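# Move ball to other post's cup, rehang frame

## Task

Carry the ball over to the cup on the opposite post, set the frame back where it belongs resting on its supports, then open the grippers and pull the hands away.

## Robot and tools

Robots and cameras. Three identical i2rt Big YAM arms, arm1, arm2 and arm3, share the scene. Each has six revolute joints, a two-finger gripper and a wrist camera (arm1_cam_wrist, arm2_cam_wrist, arm3_cam_wrist). Two more cameras, cam_high (about x 0.83, y -0.37, z 2.06) and cam_low (about x 0.58, y -0.90, z 1.15), are fixed in the room. Every image is 896x504 pixels. A hand reaches roughly 1.0 m from its joint1 axis. Loose objects may now and then get a brief random shove.

Feet (scene frame, metres, quaternion w,x,y,z); each foot faces along its own +x: arm1 at (1.453, 0.001, 0.802), quat (0.014, 0.006, 0.004, -1.000), so it faces toward -x; arm2 at (-0.723, 1.256, 0.793), quat (0.876, -0.005, -0.006, -0.483); arm3 at (-0.733, -1.253, 0.780), quat (0.875, -0.001, 0.002, 0.484).

Frames. One scene frame for everything: origin on the floor, +z up, metres. The hand point lies between the finger pads, about 1 cm short of the tips. Fingers extend along the hand's +z axis and open and close along its y axis. Printed hand positions can be off, more so when the arm reaches far.

Joints (absolute, radians; tolerance for done in brackets): joint1_rad -2.879..2.879 [0.045], turns the arm about its foot, positive counter-clockwise seen from above, 0 points the arm along the foot's facing. joint2_rad 0..3.141 [0.14], shoulder, 0 has the upper arm pointing back and level, larger lifts it up and forward. joint3_rad 0..3.019 [0.09], elbow, 0 folded, larger opens. joint4_rad -1.692..1.57 [0.055], hand pitch, positive tips fingers up. joint5_rad -1.57..1.57 [0.03], sideways swing, positive to the arm's right. joint6_rad -2.094..2.094 [0.035], roll, positive clockwise viewed from behind the hand. gripper_m 0..0.093 [0.003], fingertip gap in metres.

Tool move. Optional keys arm1, arm2, arm3 and cameras. Each arm key holds an object with any of: joints, a map from joint name to an absolute target; target, a list of 7 numbers [x, y, z, qw, qx, qy, qz], an absolute hand pose in the scene frame, same form as the printed hand line; speed, the top hand speed along that path in m/s, 0.002 to 0.5, default 0.25, allowed only together with target (turning is capped at twice that value in rad/s). When target is given, joints may contain only gripper_m. The hand travels in a straight line from its current hand_target toward the pose; each control step the commanded pose is clipped to 100 mm and 20 degrees from where the hand really is, and damped IK follows, favouring position. Expect errors of a centimetre or more, overshoot of speed near full stretch, and wide swings when only joints are commanded. All motions in one call start together; all hand paths finish together, paced by the slowest. A path lasts 0.5 to 10 s and a call at most 15 s. Nothing slows for obstacles or other arms. An arm left out gets no new command but may still be pushing toward an old one. cameras: list of camera names or "all"; omitted means all, [] means none. Unknown keys make a call invalid; out-of-range values get it refused, and then the remaining move, wait and finished_scene calls in that reply are skipped.

Tool wait: seconds 0 to 10, plus cameras; commands nothing new, returns full state and images. Tool zoom_image: camera and region [x0, y0, x1, y1] in pixels from the top-left, at most 504 by 504, taken from that camera's most recent full image (the camera must be in the latest images). Tool finished_scene: scene, the current scene number; irreversible, and the goal must hold with the robots idle.

Reading results. The move line lists each arm given motion with done or its worst status. joint_status and hand_status words: off_target (stopped short, maybe still pushing); time_out (each joint keeps a nearby target and keeps pushing; on_its_own lists them, and its held at values are targets, not readings); not_followed (a safety check withheld the targets; the arm may keep trying); limit_stop_at_motor_heat (resend the target). Messages joint command not followed and pose unreachable come from the self- and inter-arm collision check, which can act late and ignores fingers, gripper housings and wrist cameras. An arm listed under as last shown was not commanded; its unchanged lines repeat the earlier print. The pictures line gives camera order. Velocities are rad/s (gripper m/s), shown only when above noise. Torques are in N m per arm joint, include gravity and carry offsets; joints 3 and 4 wrap at plus or minus 28. Gripper: squeezing a hard part reads up to 0.005 m under its width; closed on nothing reads 0.000 to 0.002; to grip firmly command about 0.005 m below the first-contact reading, deeper for small or round things; to release command well above the reading.

Heat. Pushing, holding weight or stretching out warms motors; MOTOR HOT appears at 85 °C, and at 100 °C an OVER-TEMPERATURE FAULT drops the arm for 30 to 60 s or more. To relieve a stuck push, command the joint to its reported position.

Avoid. Arms pressing hard on each other ends the scene in failure; hard hits may too. Knocking anything off the work area or onto the floor fails the task. Avoid dropping items, releasing something still moving, slamming and forceful pushing; move smoothly. The simulation keeps running while you think, holding your last commands, so plan concisely.

Each tool is called after "Request:" as name([rows], argument=value, ...), one row to a line, values as JSON.

## Session

Request:
move()

Request:
zoom_image(camera="cam_high", region=[370, 230, 530, 350])

Request:
zoom_image(camera="cam_low", region=[340, 380, 500, 480])

Scene clock: 0.00 s.
Joint torques (N m): no reading
Motor temperatures (°C): arm1=[30 27 29 24 25 25 24] | arm2=[25 28 27 26 23 21 26] | arm3=[27 27 25 27 23 25 24]
Heat: arm1: hottest joint1_rad 30 °C; arm2: hottest joint2_rad 28 °C; arm3: hottest joint1_rad 27 °C.
Joint velocities: within noise
arm1.joint_positions: joint1_rad=-0.430 joint2_rad=+0.456 joint3_rad=+1.451 joint4_rad=-1.496 joint5_rad=+0.008 joint6_rad=-0.169 gripper_m=+0.09396
arm1.joint_status: not commanded
arm1.hand: x=+1.3223 y=+0.0502 z=+1.3611 quat_wxyz=(+0.151, -0.856, +0.099, +0.484) (m; scene frame)
arm1.hand_target: x=+1.3243 y=+0.0492 z=+1.3709 quat_wxyz=(+0.154, -0.850, +0.098, +0.494) (m; scene frame)
arm1.hand_status: not commanded
arm2.joint_positions: joint1_rad=-0.159 joint2_rad=+0.563 joint3_rad=+1.339 joint4_rad=-1.223 joint5_rad=+0.179 joint6_rad=+0.060 gripper_m=+0.09396
arm2.joint_status: not commanded
arm2.hand: x=-0.6649 y=+1.0411 z=+1.3495 quat_wxyz=(-0.418, -0.522, -0.658, +0.347) (m; scene frame)
arm2.hand_target: x=-0.6663 y=+1.0445 z=+1.3603 quat_wxyz=(-0.427, -0.519, -0.652, +0.352) (m; scene frame)
arm2.hand_status: not commanded
arm3.joint_positions: joint1_rad=+0.085 joint2_rad=+0.453 joint3_rad=+1.334 joint4_rad=-1.235 joint5_rad=+0.195 joint6_rad=+0.111 gripper_m=+0.09396
arm3.joint_status: not commanded
arm3.hand: x=-0.6184 y=-1.1050 z=+1.3466 quat_wxyz=(-0.512, +0.337, -0.747, -0.257) (m; scene frame)
arm3.hand_target: x=-0.6203 y=-1.1087 z=+1.3586 quat_wxyz=(-0.521, +0.333, -0.740, -0.264) (m; scene frame)
arm3.hand_status: not commanded
pictures: arm1_cam_wrist, arm2_cam_wrist, arm3_cam_wrist, cam_high, cam_low
camera_calibration:
arm1_cam_wrist: T_world_to_cam=[[0.328629, 0.927306, 0.179185, -0.726905], [0.883561, -0.234831, -0.405183, -0.602607], [-0.33365, 0.291476, -0.896504, 1.77154], [0, 0, 0, 1]] pos_world=[1.3624, 0.0161909, 1.47428]
arm2_cam_wrist: T_world_to_cam=[[-0.97766, -0.209385, 0.018432, -0.458462], [-0.189622, 0.840737, -0.507154, -0.309171], [0.0906939, -0.499319, -0.861658, 1.86678], [0, 0, 0, 1]] pos_world=[-0.676151, 1.09606, 1.46018]
arm3_cam_wrist: T_world_to_cam=[[0.770806, -0.636237, -0.032553, -0.182808], [-0.544497, -0.631413, -0.552124, -0.287636], [0.330727, 0.443305, -0.833127, 1.94243], [0, 0, 0, 1]] pos_world=[-0.658121, -1.15901, 1.45353]

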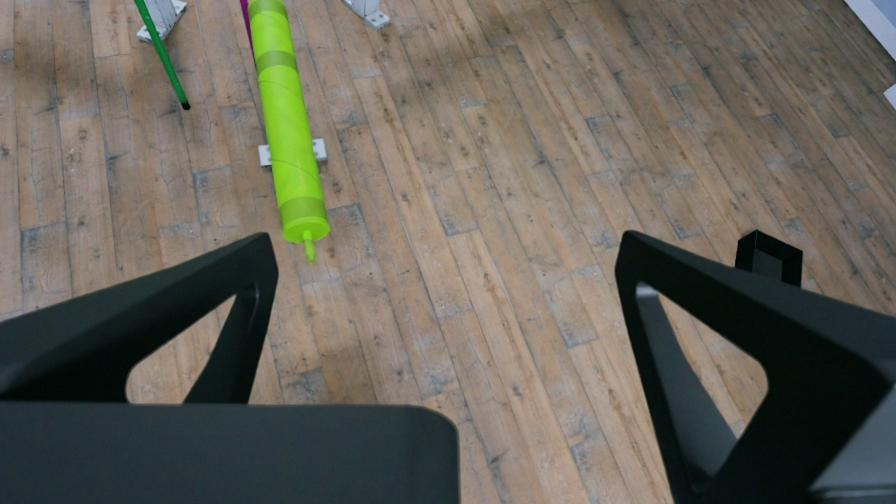

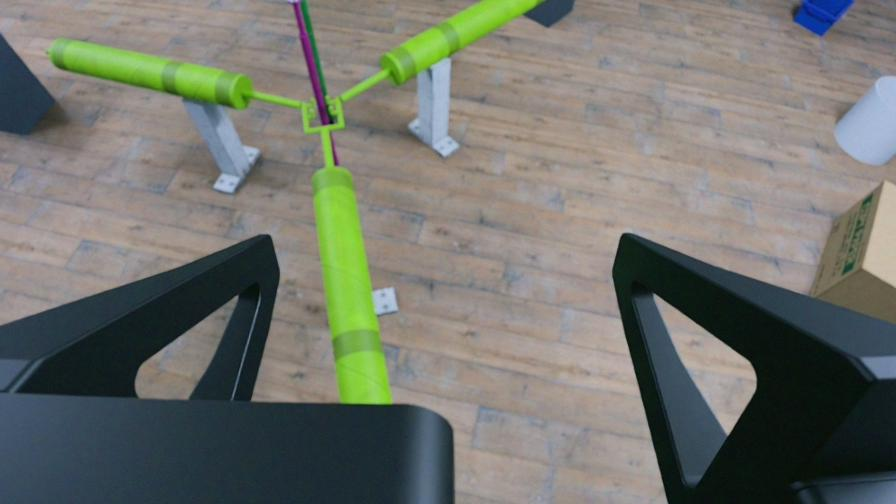

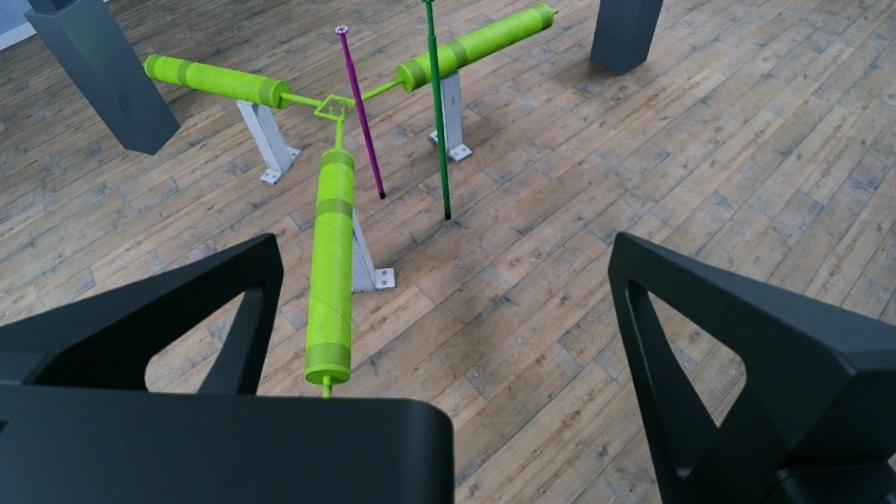

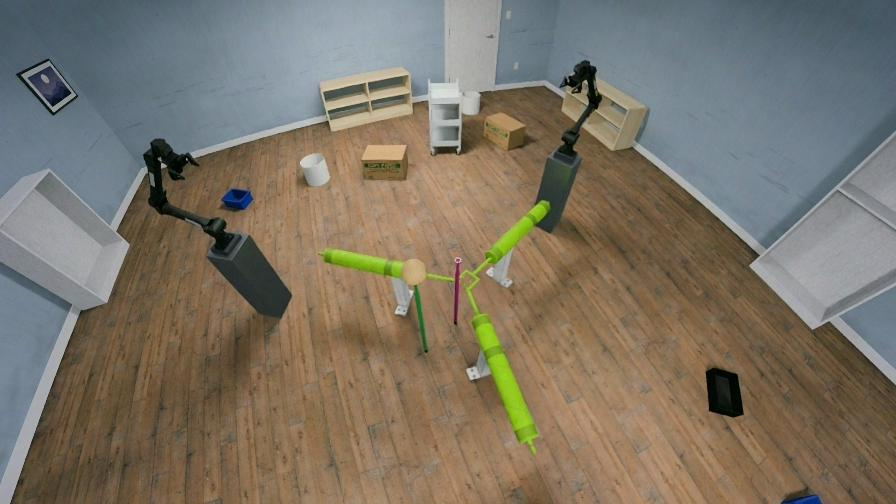

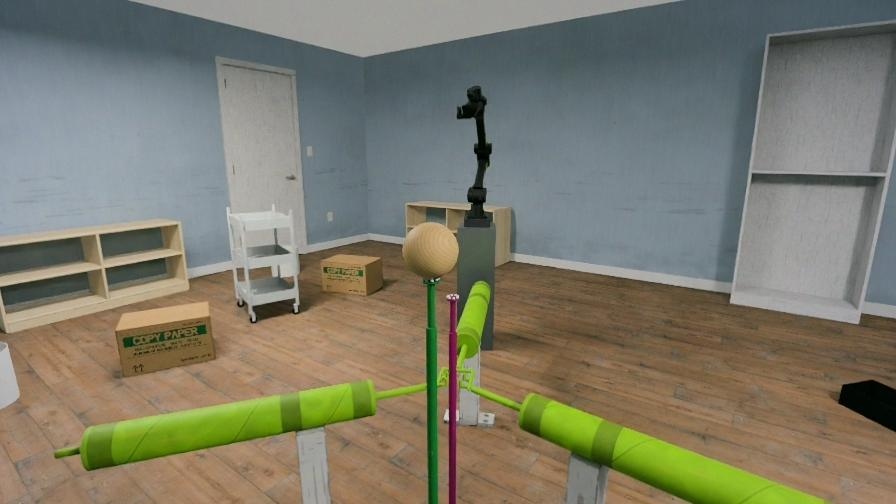

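Scaled by 3.150 from the camera's 896x504 image, which has a finer 1280x720 frame.

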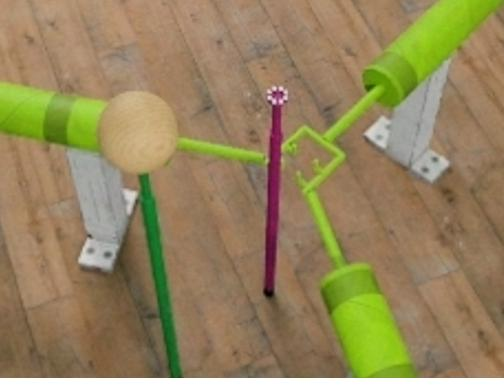

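Scaled by 3.150 from the camera's 896x504 image, which has a finer 1280x720 frame.

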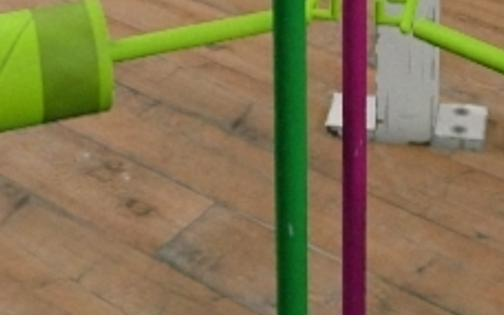

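Request:
move(arm1={"target":[0.91,0.065,0.6,0.0021,-0.9959,0.0243,0.0872]}, arm2={"target":[-0.585,1.03,0.75,0.0744,0.519,0.8503,-0.0454]}, arm3={"target":[-0.68,-0.73,0.6,0,-0.4787,0.878,0]}, cameras=["arm1_cam_wrist","arm2_cam_wrist","arm3_cam_wrist"])

Scene clock: 34.30 s.
Joint torques (N m): arm1=[-2.02 -17.96 6.23 0.43 -0.14 0.04] | arm2=[2.14 -4.95 5.18 0.76 -0.19 -0.12] | arm3=[-0.91 -14.45 7.92 0.06 0.01 -0.07]
Motor temperatures (°C): arm1=[30 27 33 24 25 25 24] | arm2=[25 28 34 26 23 21 26] | arm3=[27 27 31 27 23 25 24]
Heat: arm1: hottest joint3_rad 33 °C; arm2: hottest joint3_rad 34 °C; arm3: hottest joint3_rad 31 °C.
move: arm1 off_target; arm2 done; arm3 off_target
arm1.joint_positions: joint1_rad=-0.137 joint2_rad=+2.263 joint3_rad=+1.176 joint4_rad=-0.321 joint5_rad=-0.019 joint6_rad=-0.054 gripper_m=+0.09396
arm1.hand: x=+0.9244 y=+0.0573 z=+0.5939 quat_wxyz=(+0.002, -0.997, +0.026, +0.076) (m; scene frame)
arm1.hand_target: x=+0.9104 y=+0.0650 z=+0.6003 quat_wxyz=(+0.002, -0.996, +0.024, +0.087) (m; scene frame)
arm1.hand_status: off_target (0.017 m and 1.2 deg from the pose sent, 0.866 m and 52.3 deg at the start)
arm2.joint_positions: joint1_rad=-0.015 joint2_rad=+1.359 joint3_rad=+0.382 joint4_rad=-0.435 joint5_rad=+0.014 joint6_rad=+0.093 gripper_m=+0.09396
arm2.hand: x=-0.5895 y=+1.0312 z=+0.7529 quat_wxyz=(-0.074, -0.528, -0.845, +0.046) (m; scene frame)
arm2.hand_target: x=-0.5851 y=+1.0301 z=+0.7502 quat_wxyz=(-0.075, -0.519, -0.850, +0.045) (m; scene frame)
arm2.hand_status: done (0.006 m and 1.2 deg from the pose sent, 0.605 m and 57.4 deg at the start)
arm3.joint_positions: joint1_rad=+0.468 joint2_rad=+2.227 joint3_rad=+1.236 joint4_rad=-0.583 joint5_rad=+0.005 joint6_rad=+0.480 gripper_m=+0.09396
arm3.hand: x=-0.6855 y=-0.7409 z=+0.6012 quat_wxyz=(+0.001, +0.479, -0.878, +0.003) (m; scene frame)
arm3.hand_target: x=-0.6799 y=-0.7304 z=+0.6001 quat_wxyz=(+0.000, +0.479, -0.878, +0.000) (m; scene frame)
arm3.hand_status: off_target (0.012 m and 0.4 deg from the pose sent, 0.838 m and 70.3 deg at the start)
pictures: arm1_cam_wrist, arm2_cam_wrist, arm3_cam_wrist
camera_calibration:
arm1_cam_wrist: T_world_to_cam=[[0.0474445, 0.998625, 0.0223164, -0.116189], [0.88534, -0.0523864, 0.461984, -1.08735], [0.462517, -0.00216095, -0.886608, 0.223946], [0, 0, 0, 1]]
arm2_cam_wrist: T_world_to_cam=[[-0.900745, -0.434334, 0.00358726, -0.0873378], [-0.391516, 0.815467, 0.426296, -1.38484], [-0.18808, 0.38258, -0.904577, 0.299502], [0, 0, 0, 1]]
arm3_cam_wrist: T_world_to_cam=[[0.844735, -0.535183, 0.00148242, 0.181368], [-0.430222, -0.677411, 0.596676, -1.15223], [-0.318327, -0.504671, -0.802481, 0.0164493], [0, 0, 0, 1]]

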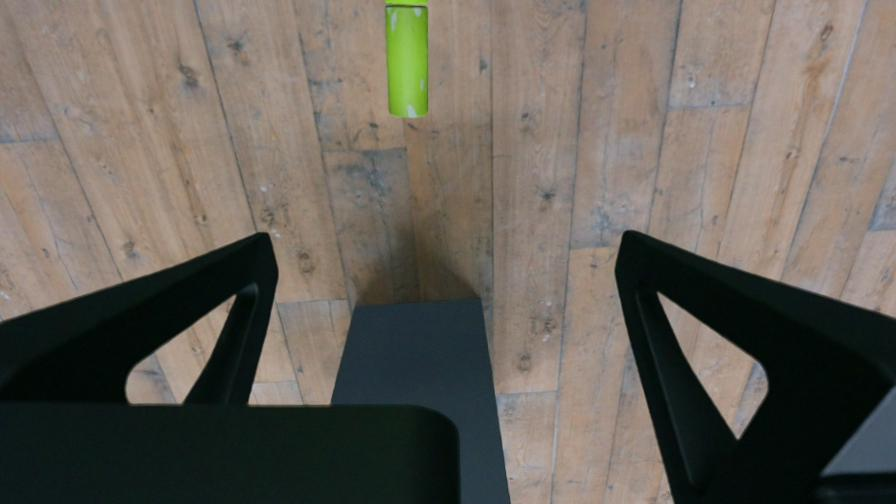

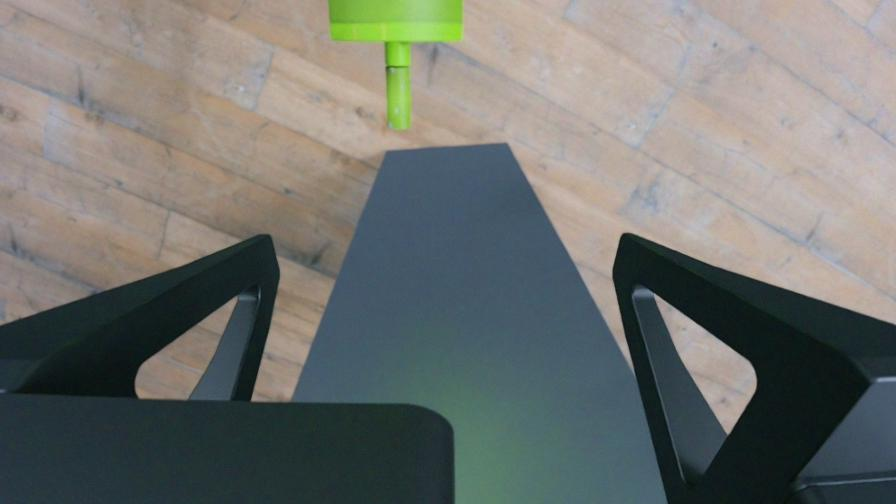

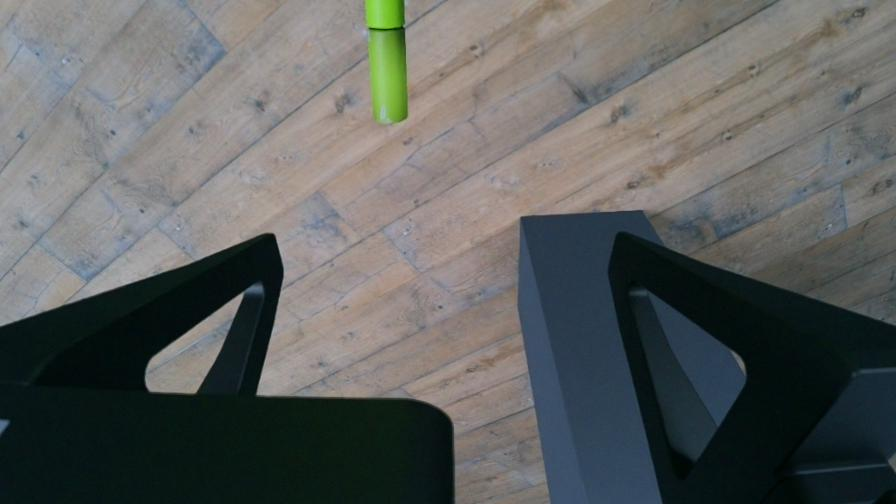

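Request:
move(arm1={"target":[0.865,0.055,0.55,0.0034,-0.9954,0.0392,0.0871],"speed":0.2}, arm2={"target":[-0.545,1.033,0.55,0.0737,0.5316,0.8425,-0.0465],"speed":0.2}, arm3={"target":[-0.695,-0.715,0.55,0,-0.4656,0.885,0],"speed":0.2}, cameras=["arm1_cam_wrist","arm2_cam_wrist","arm3_cam_wrist"])

Scene clock: 53.23 s.
Joint torques (N m): arm1=[0.15 -19.19 6.6 0.42 0.14 0.3] | arm2=[2.08 -10.17 -0.76 0.79 0.01 0.13] | arm3=[0.67 -14.86 7.47 0.84 0.03 0.14]
move: arm1 off_target; arm2 done; arm3 off_target
arm1.joint_positions: joint1_rad=-0.132 joint2_rad=+2.426 joint3_rad=+1.363 joint4_rad=-0.339 joint5_rad=-0.016 joint6_rad=-0.024 gripper_m=+0.09396
arm1.hand: x=+0.8789 y=+0.0604 z=+0.5475 quat_wxyz=(+0.002, -0.996, +0.038, +0.079) (m; scene frame)
arm1.hand_target: x=+0.8652 y=+0.0548 z=+0.5504 quat_wxyz=(+0.003, -0.995, +0.039, +0.087) (m; scene frame)
arm1.hand_status: off_target (0.015 m and 0.9 deg from the pose sent, 0.074 m and 2.0 deg at the start)
arm2.joint_positions: joint1_rad=+0.130 joint2_rad=+2.270 joint3_rad=+0.507 joint4_rad=+0.349 joint5_rad=+0.037 joint6_rad=+0.241 gripper_m=+0.09396
arm2.hand: x=-0.5462 y=+1.0304 z=+0.5564 quat_wxyz=(-0.075, -0.530, -0.844, +0.047) (m; scene frame)
arm2.hand_target: x=-0.5451 y=+1.0331 z=+0.5502 quat_wxyz=(-0.074, -0.531, -0.843, +0.046) (m; scene frame)
arm2.hand_status: done (0.007 m and 0.3 deg from the pose sent, 0.208 m and 0.5 deg at the start)
arm3.joint_positions: joint1_rad=+0.481 joint2_rad=+2.351 joint3_rad=+1.315 joint4_rad=-0.553 joint5_rad=+0.005 joint6_rad=+0.522 gripper_m=+0.09396
arm3.hand: x=-0.6914 y=-0.7294 z=+0.5549 quat_wxyz=(+0.005, +0.466, -0.884, +0.010) (m; scene frame)
arm3.hand_target: x=-0.6951 y=-0.7153 z=+0.5505 quat_wxyz=(+0.000, +0.466, -0.885, +0.000) (m; scene frame)
arm3.hand_status: off_target (0.016 m and 1.3 deg from the pose sent, 0.058 m and 1.8 deg at the start)
pictures: arm1_cam_wrist, arm2_cam_wrist, arm3_cam_wrist
camera_calibration:
arm1_cam_wrist: T_world_to_cam=[[0.0730071, 0.997128, 0.0201198, -0.137292], [0.886514, -0.0741239, 0.456727, -1.02234], [0.456906, -0.0155078, -0.88938, 0.211016], [0, 0, 0, 1]]
arm2_cam_wrist: T_world_to_cam=[[-0.9025, -0.43068, 0.00281742, -0.0522576], [-0.388898, 0.817722, 0.424369, -1.28328], [-0.185071, 0.381898, -0.905485, 0.133028], [0, 0, 0, 1]]
arm3_cam_wrist: T_world_to_cam=[[0.829108, -0.559012, 0.00918246, 0.160199], [-0.448561, -0.655308, 0.607754, -1.12204], [-0.333725, -0.508013, -0.794073, -0.0346021], [0, 0, 0, 1]]

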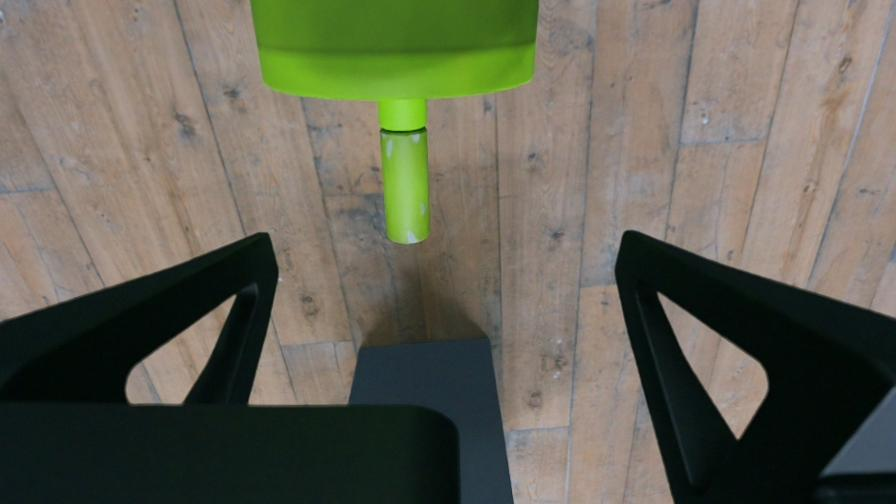

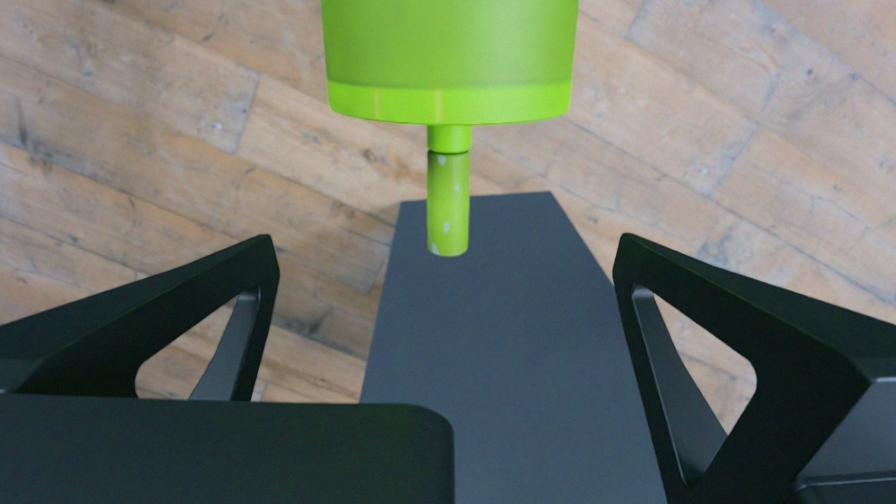

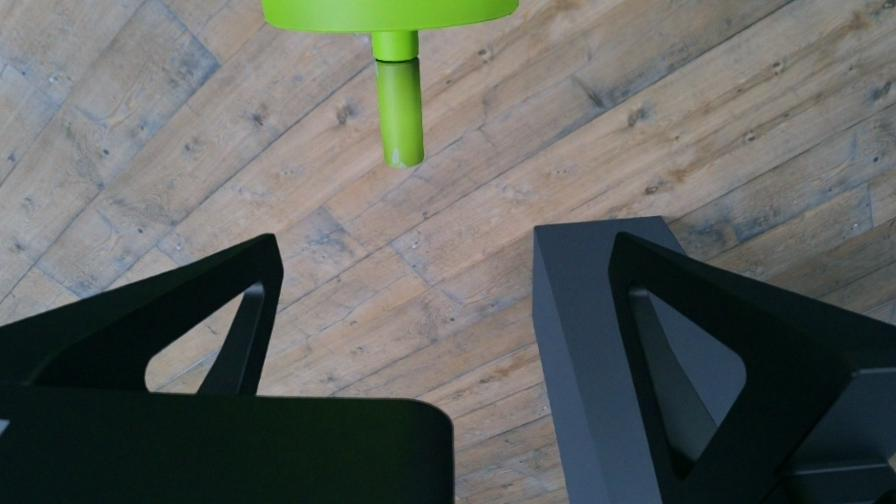

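Request:
move(arm1={"target":[0.866,0.041,0.457,0.0034,-0.9954,0.0392,0.0871],"speed":0.1}, arm2={"target":[-0.5485,1.036,0.446,0.0737,0.5316,0.8425,-0.0465],"speed":0.1}, arm3={"target":[-0.701,-0.693,0.448,0,-0.4656,0.885,0],"speed":0.1}, cameras=["arm1_cam_wrist","arm2_cam_wrist","arm3_cam_wrist"])

Scene clock: 68.60 s.
Joint torques (N m): arm1=[0.15 -20.01 5.41 1.17 0.15 0.32] | arm2=[1.96 -11.28 -2.18 0.72 -0.01 0.11] | arm3=[0.79 -16.21 6.68 0.75 0.03 0.13]
Motor temperatures (°C): arm1=[30 32 32 24 25 25 23] | arm2=[25 29 30 26 23 21 26] | arm3=[27 30 31 27 23 25 24]
move: arm1 off_target; arm2 done; arm3 off_target
arm1.joint_positions: joint1_rad=-0.106 joint2_rad=+2.643 joint3_rad=+1.478 joint4_rad=-0.256 joint5_rad=-0.011 joint6_rad=+0.002 gripper_m=+0.09396
arm1.hand: x=+0.8837 y=+0.0465 z=+0.4534 quat_wxyz=(+0.002, -0.997, +0.038, +0.070) (m; scene frame)
arm1.hand_target: x=+0.8663 y=+0.0408 z=+0.4576 quat_wxyz=(+0.003, -0.995, +0.039, +0.087) (m; scene frame)
arm1.hand_status: off_target (0.019 m and 2.0 deg from the pose sent, 0.093 m and 0.9 deg at the start)
arm2.joint_positions: joint1_rad=+0.130 joint2_rad=+2.645 joint3_rad=+0.681 joint4_rad=+0.549 joint5_rad=+0.037 joint6_rad=+0.242 gripper_m=+0.09396
arm2.hand: x=-0.5484 y=+1.0322 z=+0.4530 quat_wxyz=(-0.075, -0.530, -0.843, +0.047) (m; scene frame)
arm2.hand_target: x=-0.5487 y=+1.0361 z=+0.4462 quat_wxyz=(-0.074, -0.532, -0.843, +0.046) (m; scene frame)
arm2.hand_status: done (0.008 m and 0.2 deg from the pose sent, 0.111 m and 0.3 deg at the start)
arm3.joint_positions: joint1_rad=+0.493 joint2_rad=+2.613 joint3_rad=+1.511 joint4_rad=-0.483 joint5_rad=+0.005 joint6_rad=+0.535 gripper_m=+0.09396
arm3.hand: x=-0.6962 y=-0.7038 z=+0.4537 quat_wxyz=(+0.004, +0.466, -0.885, +0.008) (m; scene frame)
arm3.hand_target: x=-0.7010 y=-0.6933 z=+0.4484 quat_wxyz=(+0.000, +0.466, -0.885, +0.000) (m; scene frame)
arm3.hand_status: off_target (0.013 m and 1.1 deg from the pose sent, 0.113 m and 1.3 deg at the start)
pictures: arm1_cam_wrist, arm2_cam_wrist, arm3_cam_wrist
camera_calibration:
arm1_cam_wrist: T_world_to_cam=[[0.0728731, 0.997129, 0.0205616, -0.12199], [0.877458, -0.0738999, 0.473927, -0.984476], [0.474086, -0.0164946, -0.880324, 0.105731], [0, 0, 0, 1]]
arm2_cam_wrist: T_world_to_cam=[[-0.902851, -0.429939, 0.00342235, -0.0544398], [-0.387739, 0.81762, 0.425624, -1.24155], [-0.185791, 0.382948, -0.904894, 0.0365726], [0, 0, 0, 1]]
arm3_cam_wrist: T_world_to_cam=[[0.828459, -0.560003, 0.00726029, 0.17917], [-0.449641, -0.657351, 0.604742, -1.04676], [-0.333884, -0.504268, -0.796389, -0.0998827], [0, 0, 0, 1]]

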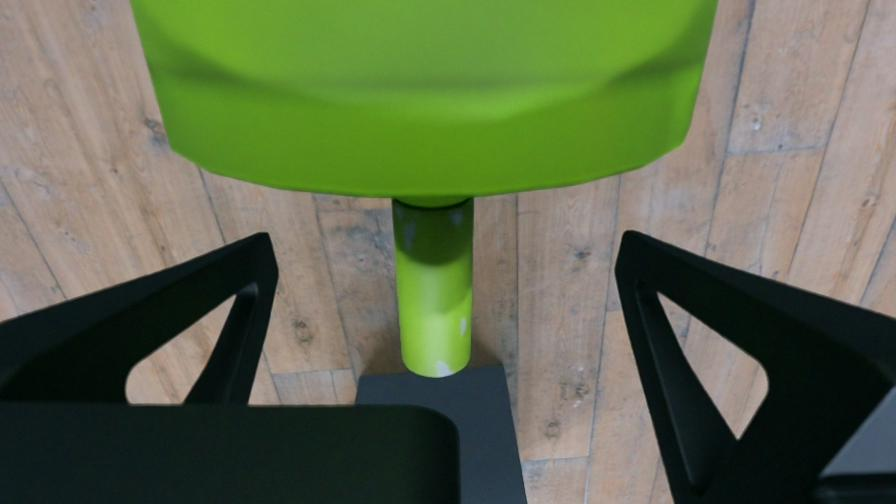

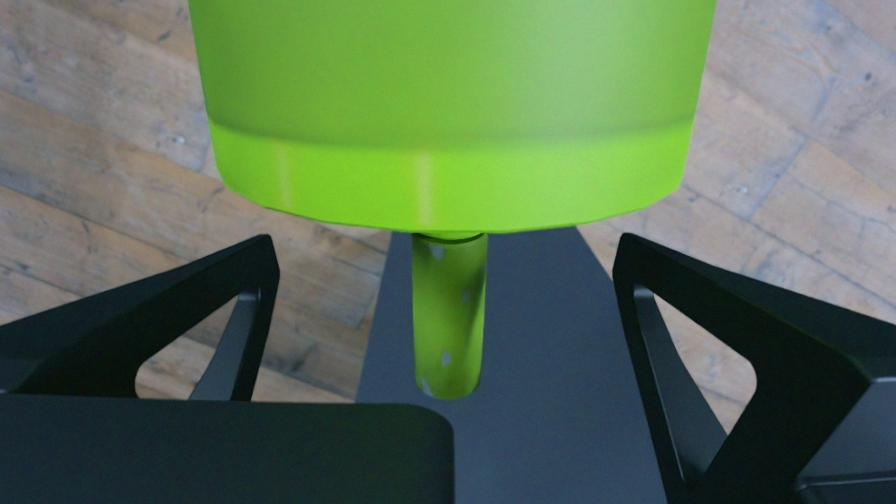

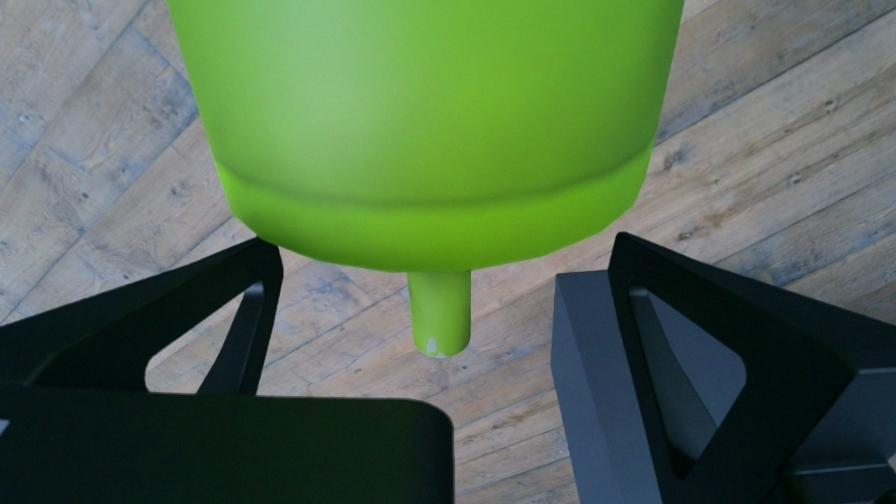

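Request:
move(arm1={"joints":{"gripper_m":0.0}}, arm2={"joints":{"gripper_m":0.0}}, arm3={"joints":{"gripper_m":0.0}}, cameras=[])

Request:
move(arm1={"target":[0.866,0.041,0.65,0.0034,-0.9954,0.0392,0.0871],"speed":0.1}, arm2={"target":[-0.5485,1.036,0.625,0.0737,0.5316,0.8425,-0.0465],"speed":0.1}, arm3={"target":[-0.701,-0.693,0.635,0,-0.4656,0.885,0],"speed":0.1})

Request:
zoom_image(camera="cam_high", region=[370, 220, 530, 340])

Request:
zoom_image(camera="cam_low", region=[380, 220, 540, 400])

Scene clock: 80.30 s.
Heat: arm1: hottest joint2_rad 32 °C; arm2: hottest joint2_rad 29 °C; arm3: hottest joint2_rad 31 °C.
move: arm1 off_target; arm2 off_target; arm3 done
arm1.joint_status: gripper_m off_target (ended at +0.01813, target +0.00000)
arm2.joint_status: gripper_m off_target (ended at +0.01686, target +0.00000)
arm3.joint_status: all done
pictures: none

Scene clock: 82.97 s.
Joint torques (N m): arm1=[-0.56 -23.24 5.5 0.44 -0.26 0.27] | arm2=[1.67 -12.98 -0.44 -0.18 0.2 0.04] | arm3=[0.79 -18.37 6.13 0.02 0.08 0.13]
move: arm1 off_target; arm2 done; arm3 off_target
arm1.joint_positions: joint1_rad=-0.101 joint2_rad=+2.267 joint3_rad=+1.316 joint4_rad=-0.491 joint5_rad=-0.001 joint6_rad=+0.003 gripper_m=+0.01809
arm1.hand: x=+0.8858 y=+0.0439 z=+0.6185 quat_wxyz=(+0.006, -0.998, +0.037, +0.059) (m; scene frame)
arm1.hand_target: x=+0.8666 y=+0.0409 z=+0.6494 quat_wxyz=(+0.003, -0.995, +0.039, +0.087) (m; scene frame)
arm1.hand_status: off_target (0.037 m and 3.2 deg from the pose sent, 0.197 m and 2.0 deg at the start)
arm2.joint_positions: joint1_rad=+0.131 joint2_rad=+2.003 joint3_rad=+0.434 joint4_rad=+0.148 joint5_rad=+0.031 joint6_rad=+0.245 gripper_m=+0.01683
arm2.hand: x=-0.5481 y=+1.0349 z=+0.6184 quat_wxyz=(-0.073, -0.531, -0.843, +0.043) (m; scene frame)
arm2.hand_target: x=-0.5485 y=+1.0361 z=+0.6246 quat_wxyz=(-0.074, -0.532, -0.843, +0.046) (m; scene frame)
arm2.hand_status: done (0.007 m and 0.4 deg from the pose sent, 0.172 m and 0.3 deg at the start)
arm3.joint_positions: joint1_rad=+0.494 joint2_rad=+2.251 joint3_rad=+1.386 joint4_rad=-0.713 joint5_rad=+0.003 joint6_rad=+0.536 gripper_m=+0.00012
arm3.hand: x=-0.6959 y=-0.6964 z=+0.6233 quat_wxyz=(+0.002, +0.466, -0.885, +0.005) (m; scene frame)
arm3.hand_target: x=-0.7010 y=-0.6930 z=+0.6348 quat_wxyz=(+0.000, +0.466, -0.885, +0.000) (m; scene frame)
arm3.hand_status: off_target (0.013 m and 0.6 deg from the pose sent, 0.181 m and 0.8 deg at the start)
pictures: arm1_cam_wrist, arm2_cam_wrist, arm3_cam_wrist, cam_high, cam_low
camera_calibration:
arm1_cam_wrist: T_world_to_cam=[[0.0707921, 0.997026, 0.0304698, -0.127189], [0.867094, -0.0766091, 0.492219, -1.06673], [0.493089, -0.00842507, -0.869938, 0.226383], [0, 0, 0, 1]]
arm2_cam_wrist: T_world_to_cam=[[-0.903553, -0.428475, -0.00151155, -0.0524008], [-0.387022, 0.814614, 0.431993, -1.31447], [-0.183867, 0.390913, -0.901876, 0.176238], [0, 0, 0, 1]]
arm3_cam_wrist: T_world_to_cam=[[0.828228, -0.560387, 0.00243519, 0.184386], [-0.449541, -0.661796, 0.599949, -1.14433], [-0.334592, -0.497989, -0.800034, 0.0451254], [0, 0, 0, 1]]

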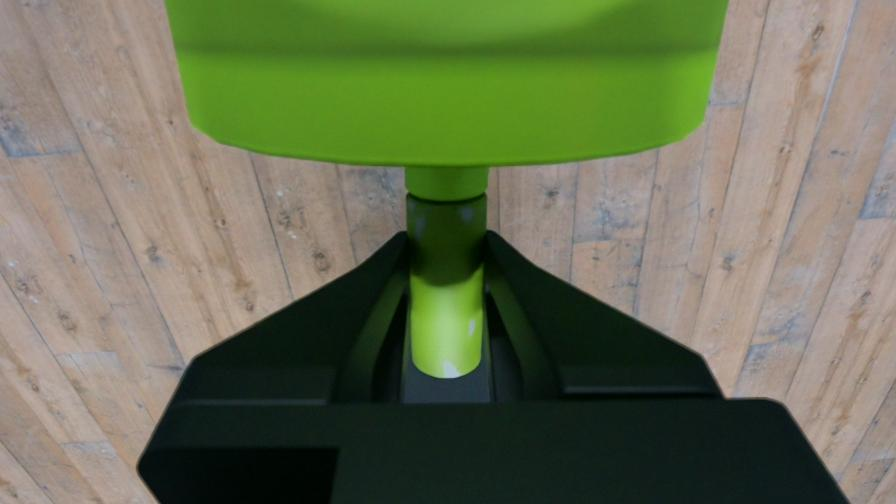

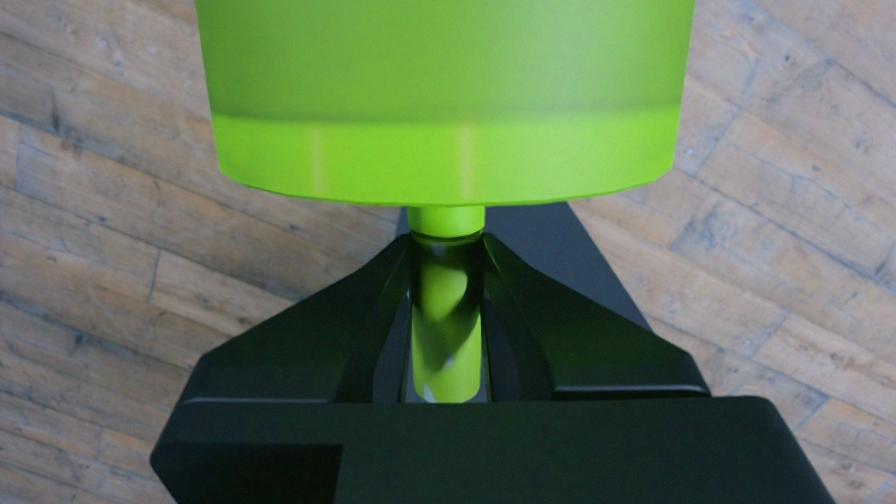

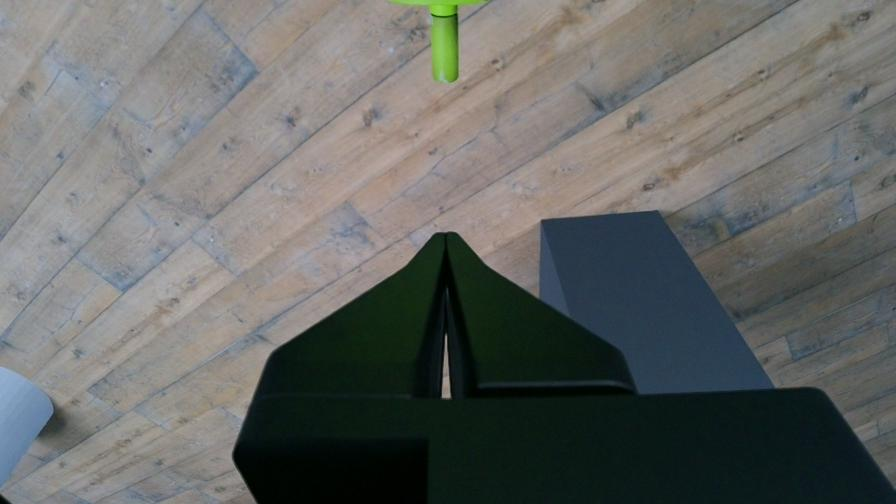

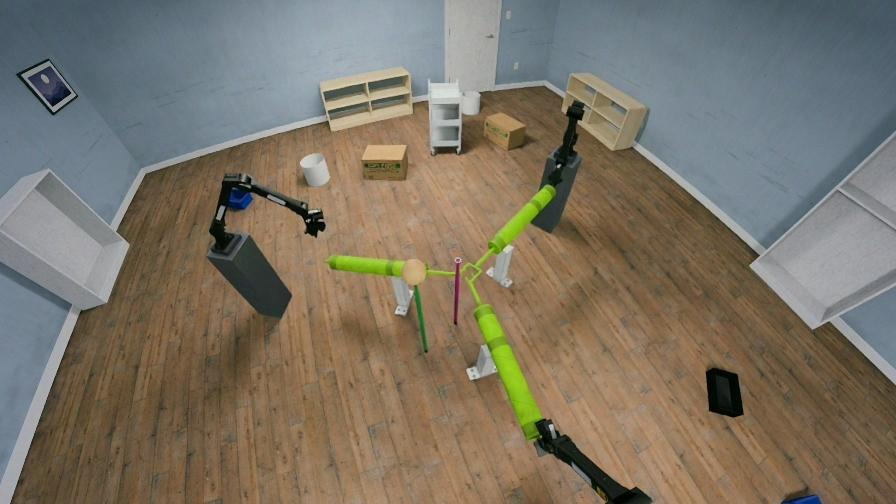

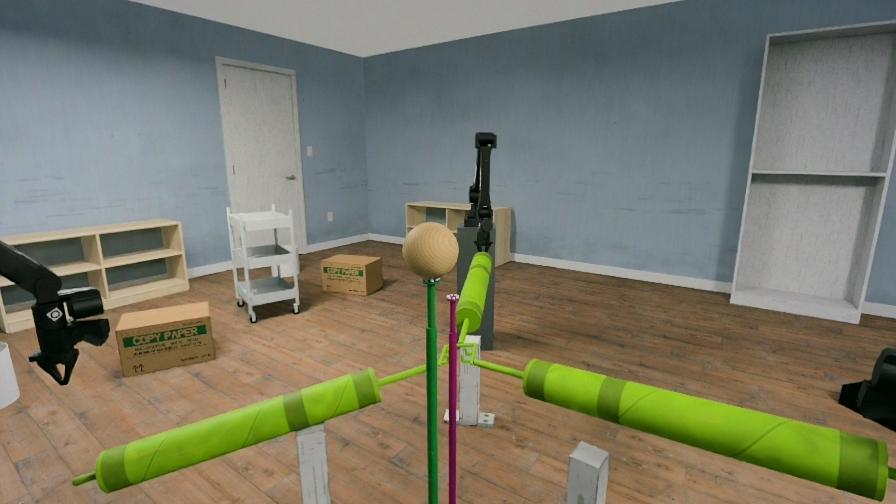

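Scaled by 3.150 from the camera's 896x504 image, which has a finer 1280x720 frame.

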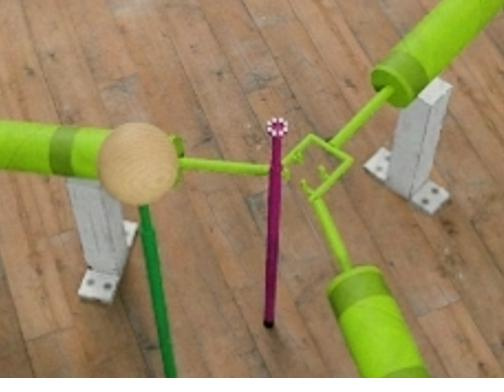

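Scaled by 2.800 from the camera's 896x504 image, which has a finer 1280x720 frame.

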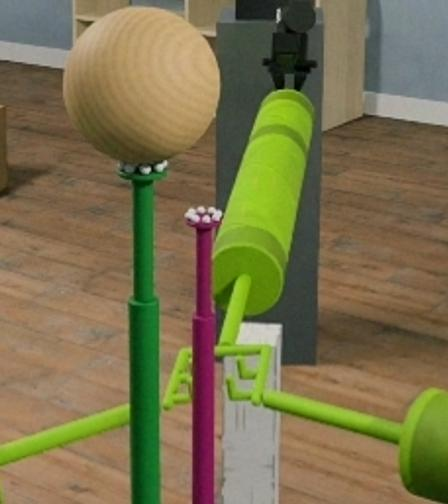

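Request:
move(arm1={"target":[0.866,0.041,0.457,0.0034,-0.9954,0.0392,0.0871],"speed":0.08}, arm2={"target":[-0.5485,1.036,0.446,0.0737,0.5316,0.8425,-0.0465],"speed":0.08}, arm3={"joints":{"gripper_m":0.07}}, cameras=["arm3_cam_wrist"])

Request:
move(arm3={"target":[-0.693,-0.686,0.495,0,-0.4656,0.885,0],"speed":0.12}, cameras=["arm3_cam_wrist","cam_low"])

Scene clock: 93.23 s.
move: arm1 off_target; arm2 done; arm3 done
arm1.hand_status: off_target (0.022 m and 2.3 deg from the pose sent, 0.163 m and 3.2 deg at the start)
arm2.hand_status: done (0.010 m and 0.6 deg from the pose sent, 0.172 m and 0.4 deg at the start)
arm3.joint_status: all done
pictures: arm3_cam_wrist
camera_calibration:
arm3_cam_wrist: T_world_to_cam=[[0.8278, -0.561016, 0.0026348, 0.183479], [-0.450035, -0.661225, 0.600208, -1.1445], [-0.334985, -0.498039, -0.799839, 0.0446482], [0, 0, 0, 1]]

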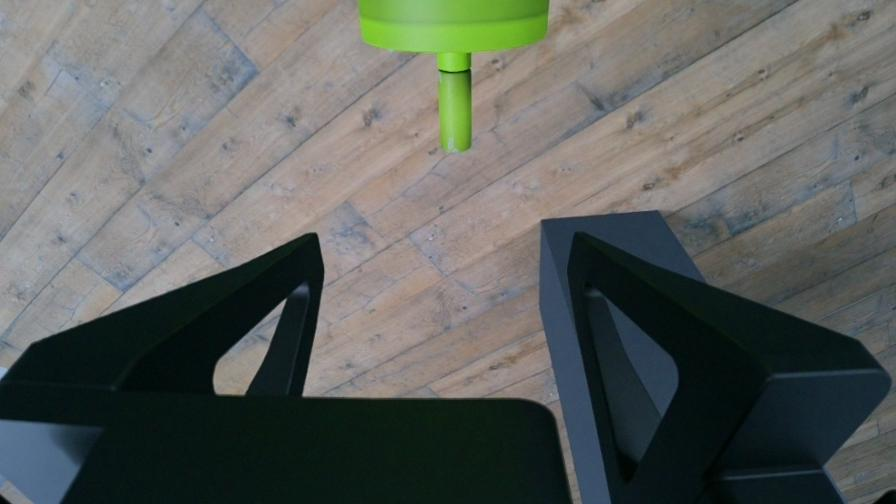

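Scene clock: 95.33 s.
Joint torques (N m): arm1=[-0.21 -19.78 6 1.1 0.19 0.3] | arm2=[1.55 -10.99 -2.15 0.72 -0.31 0.08] | arm3=[-0.44 -16.21 7.34 0.83 0.09 -0.03]
move: arm3 off_target
arm1.joint_positions: joint1_rad=-0.101 joint2_rad=+2.640 joint3_rad=+1.469 joint4_rad=-0.254 joint5_rad=-0.012 joint6_rad=+0.004 gripper_m=+0.01809
arm1.hand: x=+0.8871 y=+0.0434 z=+0.4533 quat_wxyz=(+0.001, -0.997, +0.037, +0.067) (m; scene frame)
arm2.joint_positions: joint1_rad=+0.135 joint2_rad=+2.640 joint3_rad=+0.681 joint4_rad=+0.550 joint5_rad=+0.045 joint6_rad=+0.245 gripper_m=+0.01683
arm2.hand: x=-0.5471 y=+1.0303 z=+0.4543 quat_wxyz=(-0.076, -0.530, -0.843, +0.051) (m; scene frame)
arm3.joint_positions: joint1_rad=+0.494 joint2_rad=+2.516 joint3_rad=+1.474 joint4_rad=-0.550 joint5_rad=+0.003 joint6_rad=+0.537 gripper_m=+0.06992
arm3.hand: x=-0.6965 y=-0.6993 z=+0.4991 quat_wxyz=(+0.006, +0.465, -0.885, +0.011) (m; scene frame)
arm3.hand_target: x=-0.6930 y=-0.6863 z=+0.4955 quat_wxyz=(+0.000, +0.466, -0.885, +0.000) (m; scene frame)
arm3.hand_status: off_target (0.014 m and 1.4 deg from the pose sent, 0.129 m and 0.6 deg at the start)
pictures: arm3_cam_wrist, cam_low
camera_calibration:
arm3_cam_wrist: T_world_to_cam=[[0.827826, -0.560907, 0.00938284, 0.179348], [-0.449482, -0.653183, 0.609359, -1.07066], [-0.335665, -0.50866, -0.792839, -0.0676911], [0, 0, 0, 1]]

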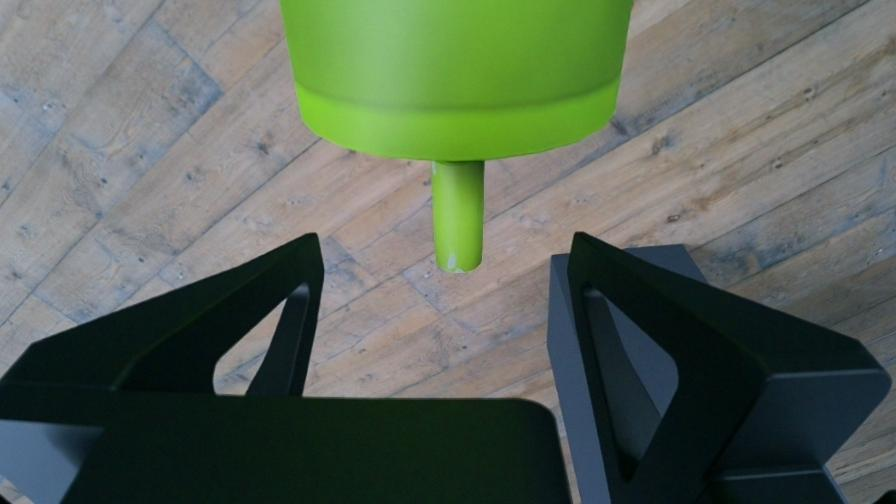

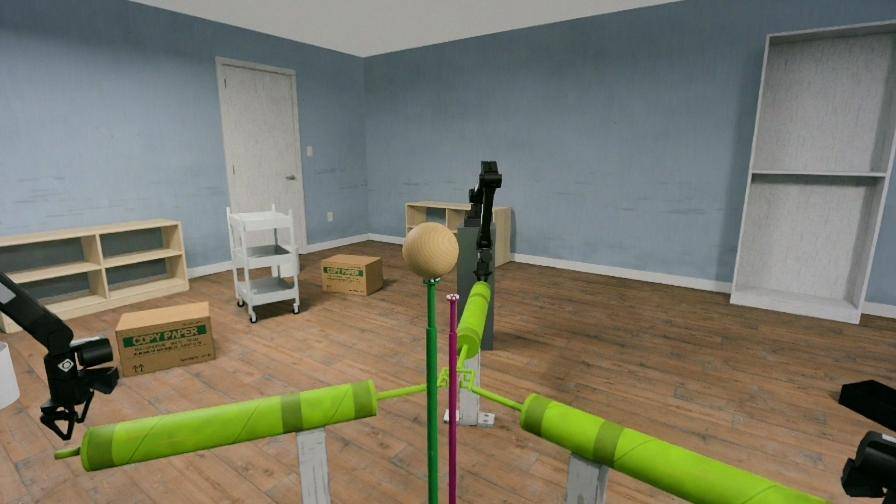

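Request:
move(arm3={"target":[-0.699,-0.689,0.423,0,-0.4656,0.885,0],"speed":0.1}, cameras=["arm3_cam_wrist","cam_low"])

Request:
zoom_image(camera="cam_low", region=[0, 360, 180, 500])

Scene clock: 108.93 s.
Joint torques (N m): arm1=[-0.26 -19.78 6.01 1.09 0.18 0.3] | arm2=[1.61 -10.87 -2.14 0.73 -0.31 0.08] | arm3=[0.44 -16.38 6.9 0.85 0.08 0.07]
Motor temperatures (°C): arm1=[30 37 32 24 25 24 25] | arm2=[25 30 28 26 23 21 28] | arm3=[27 32 31 27 23 25 24]
Heat: arm1: hottest joint2_rad 37 °C; arm2: hottest joint2_rad 30 °C; arm3: hottest joint2_rad 32 °C.
move: arm3 off_target
arm1, arm2: as last shown
arm3.joint_positions: joint1_rad=+0.494 joint2_rad=+2.676 joint3_rad=+1.561 joint4_rad=-0.477 joint5_rad=+0.003 joint6_rad=+0.537 gripper_m=+0.06992
arm3.hand: x=-0.6969 y=-0.7025 z=+0.4284 quat_wxyz=(+0.006, +0.465, -0.885, +0.011) (m; scene frame)
arm3.hand_target: x=-0.6991 y=-0.6894 z=+0.4236 quat_wxyz=(+0.000, +0.466, -0.885, +0.000) (m; scene frame)
arm3.hand_status: off_target (0.015 m and 1.5 deg from the pose sent, 0.077 m and 1.4 deg at the start)
pictures: arm3_cam_wrist, cam_low
camera_calibration:
arm3_cam_wrist: T_world_to_cam=[[0.827614, -0.561209, 0.00996946, 0.17796], [-0.449689, -0.652317, 0.610134, -1.02967], [-0.335909, -0.509438, -0.792236, -0.12648], [0, 0, 0, 1]]

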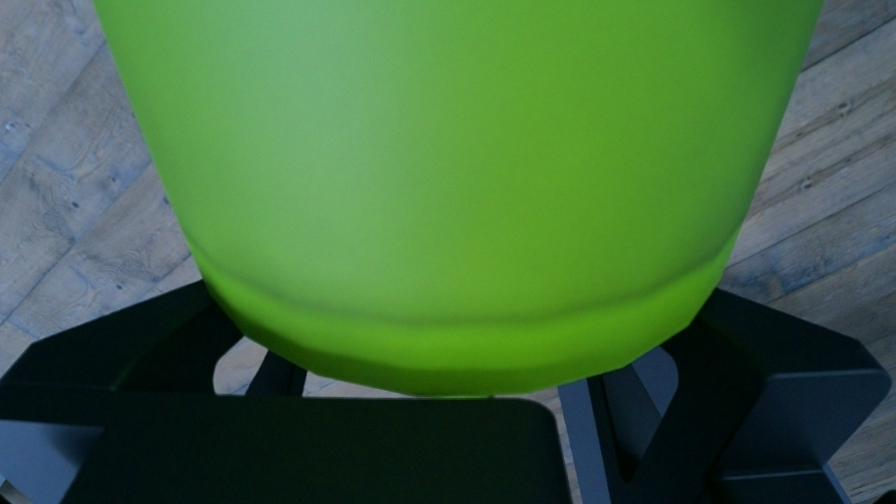

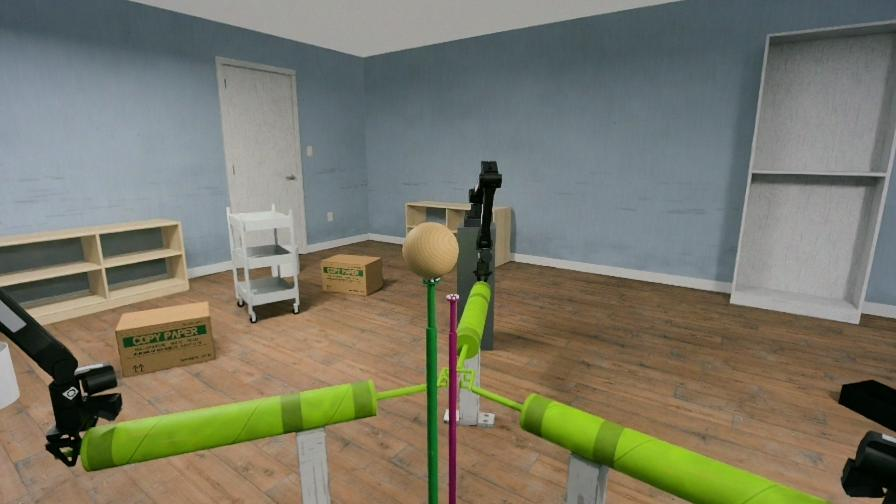

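Scaled by 2.800 from the camera's 896x504 image, which has a finer 1280x720 frame.

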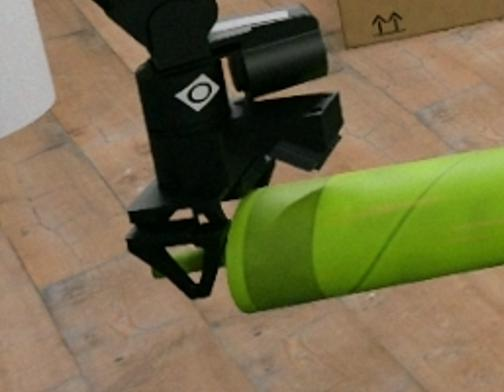

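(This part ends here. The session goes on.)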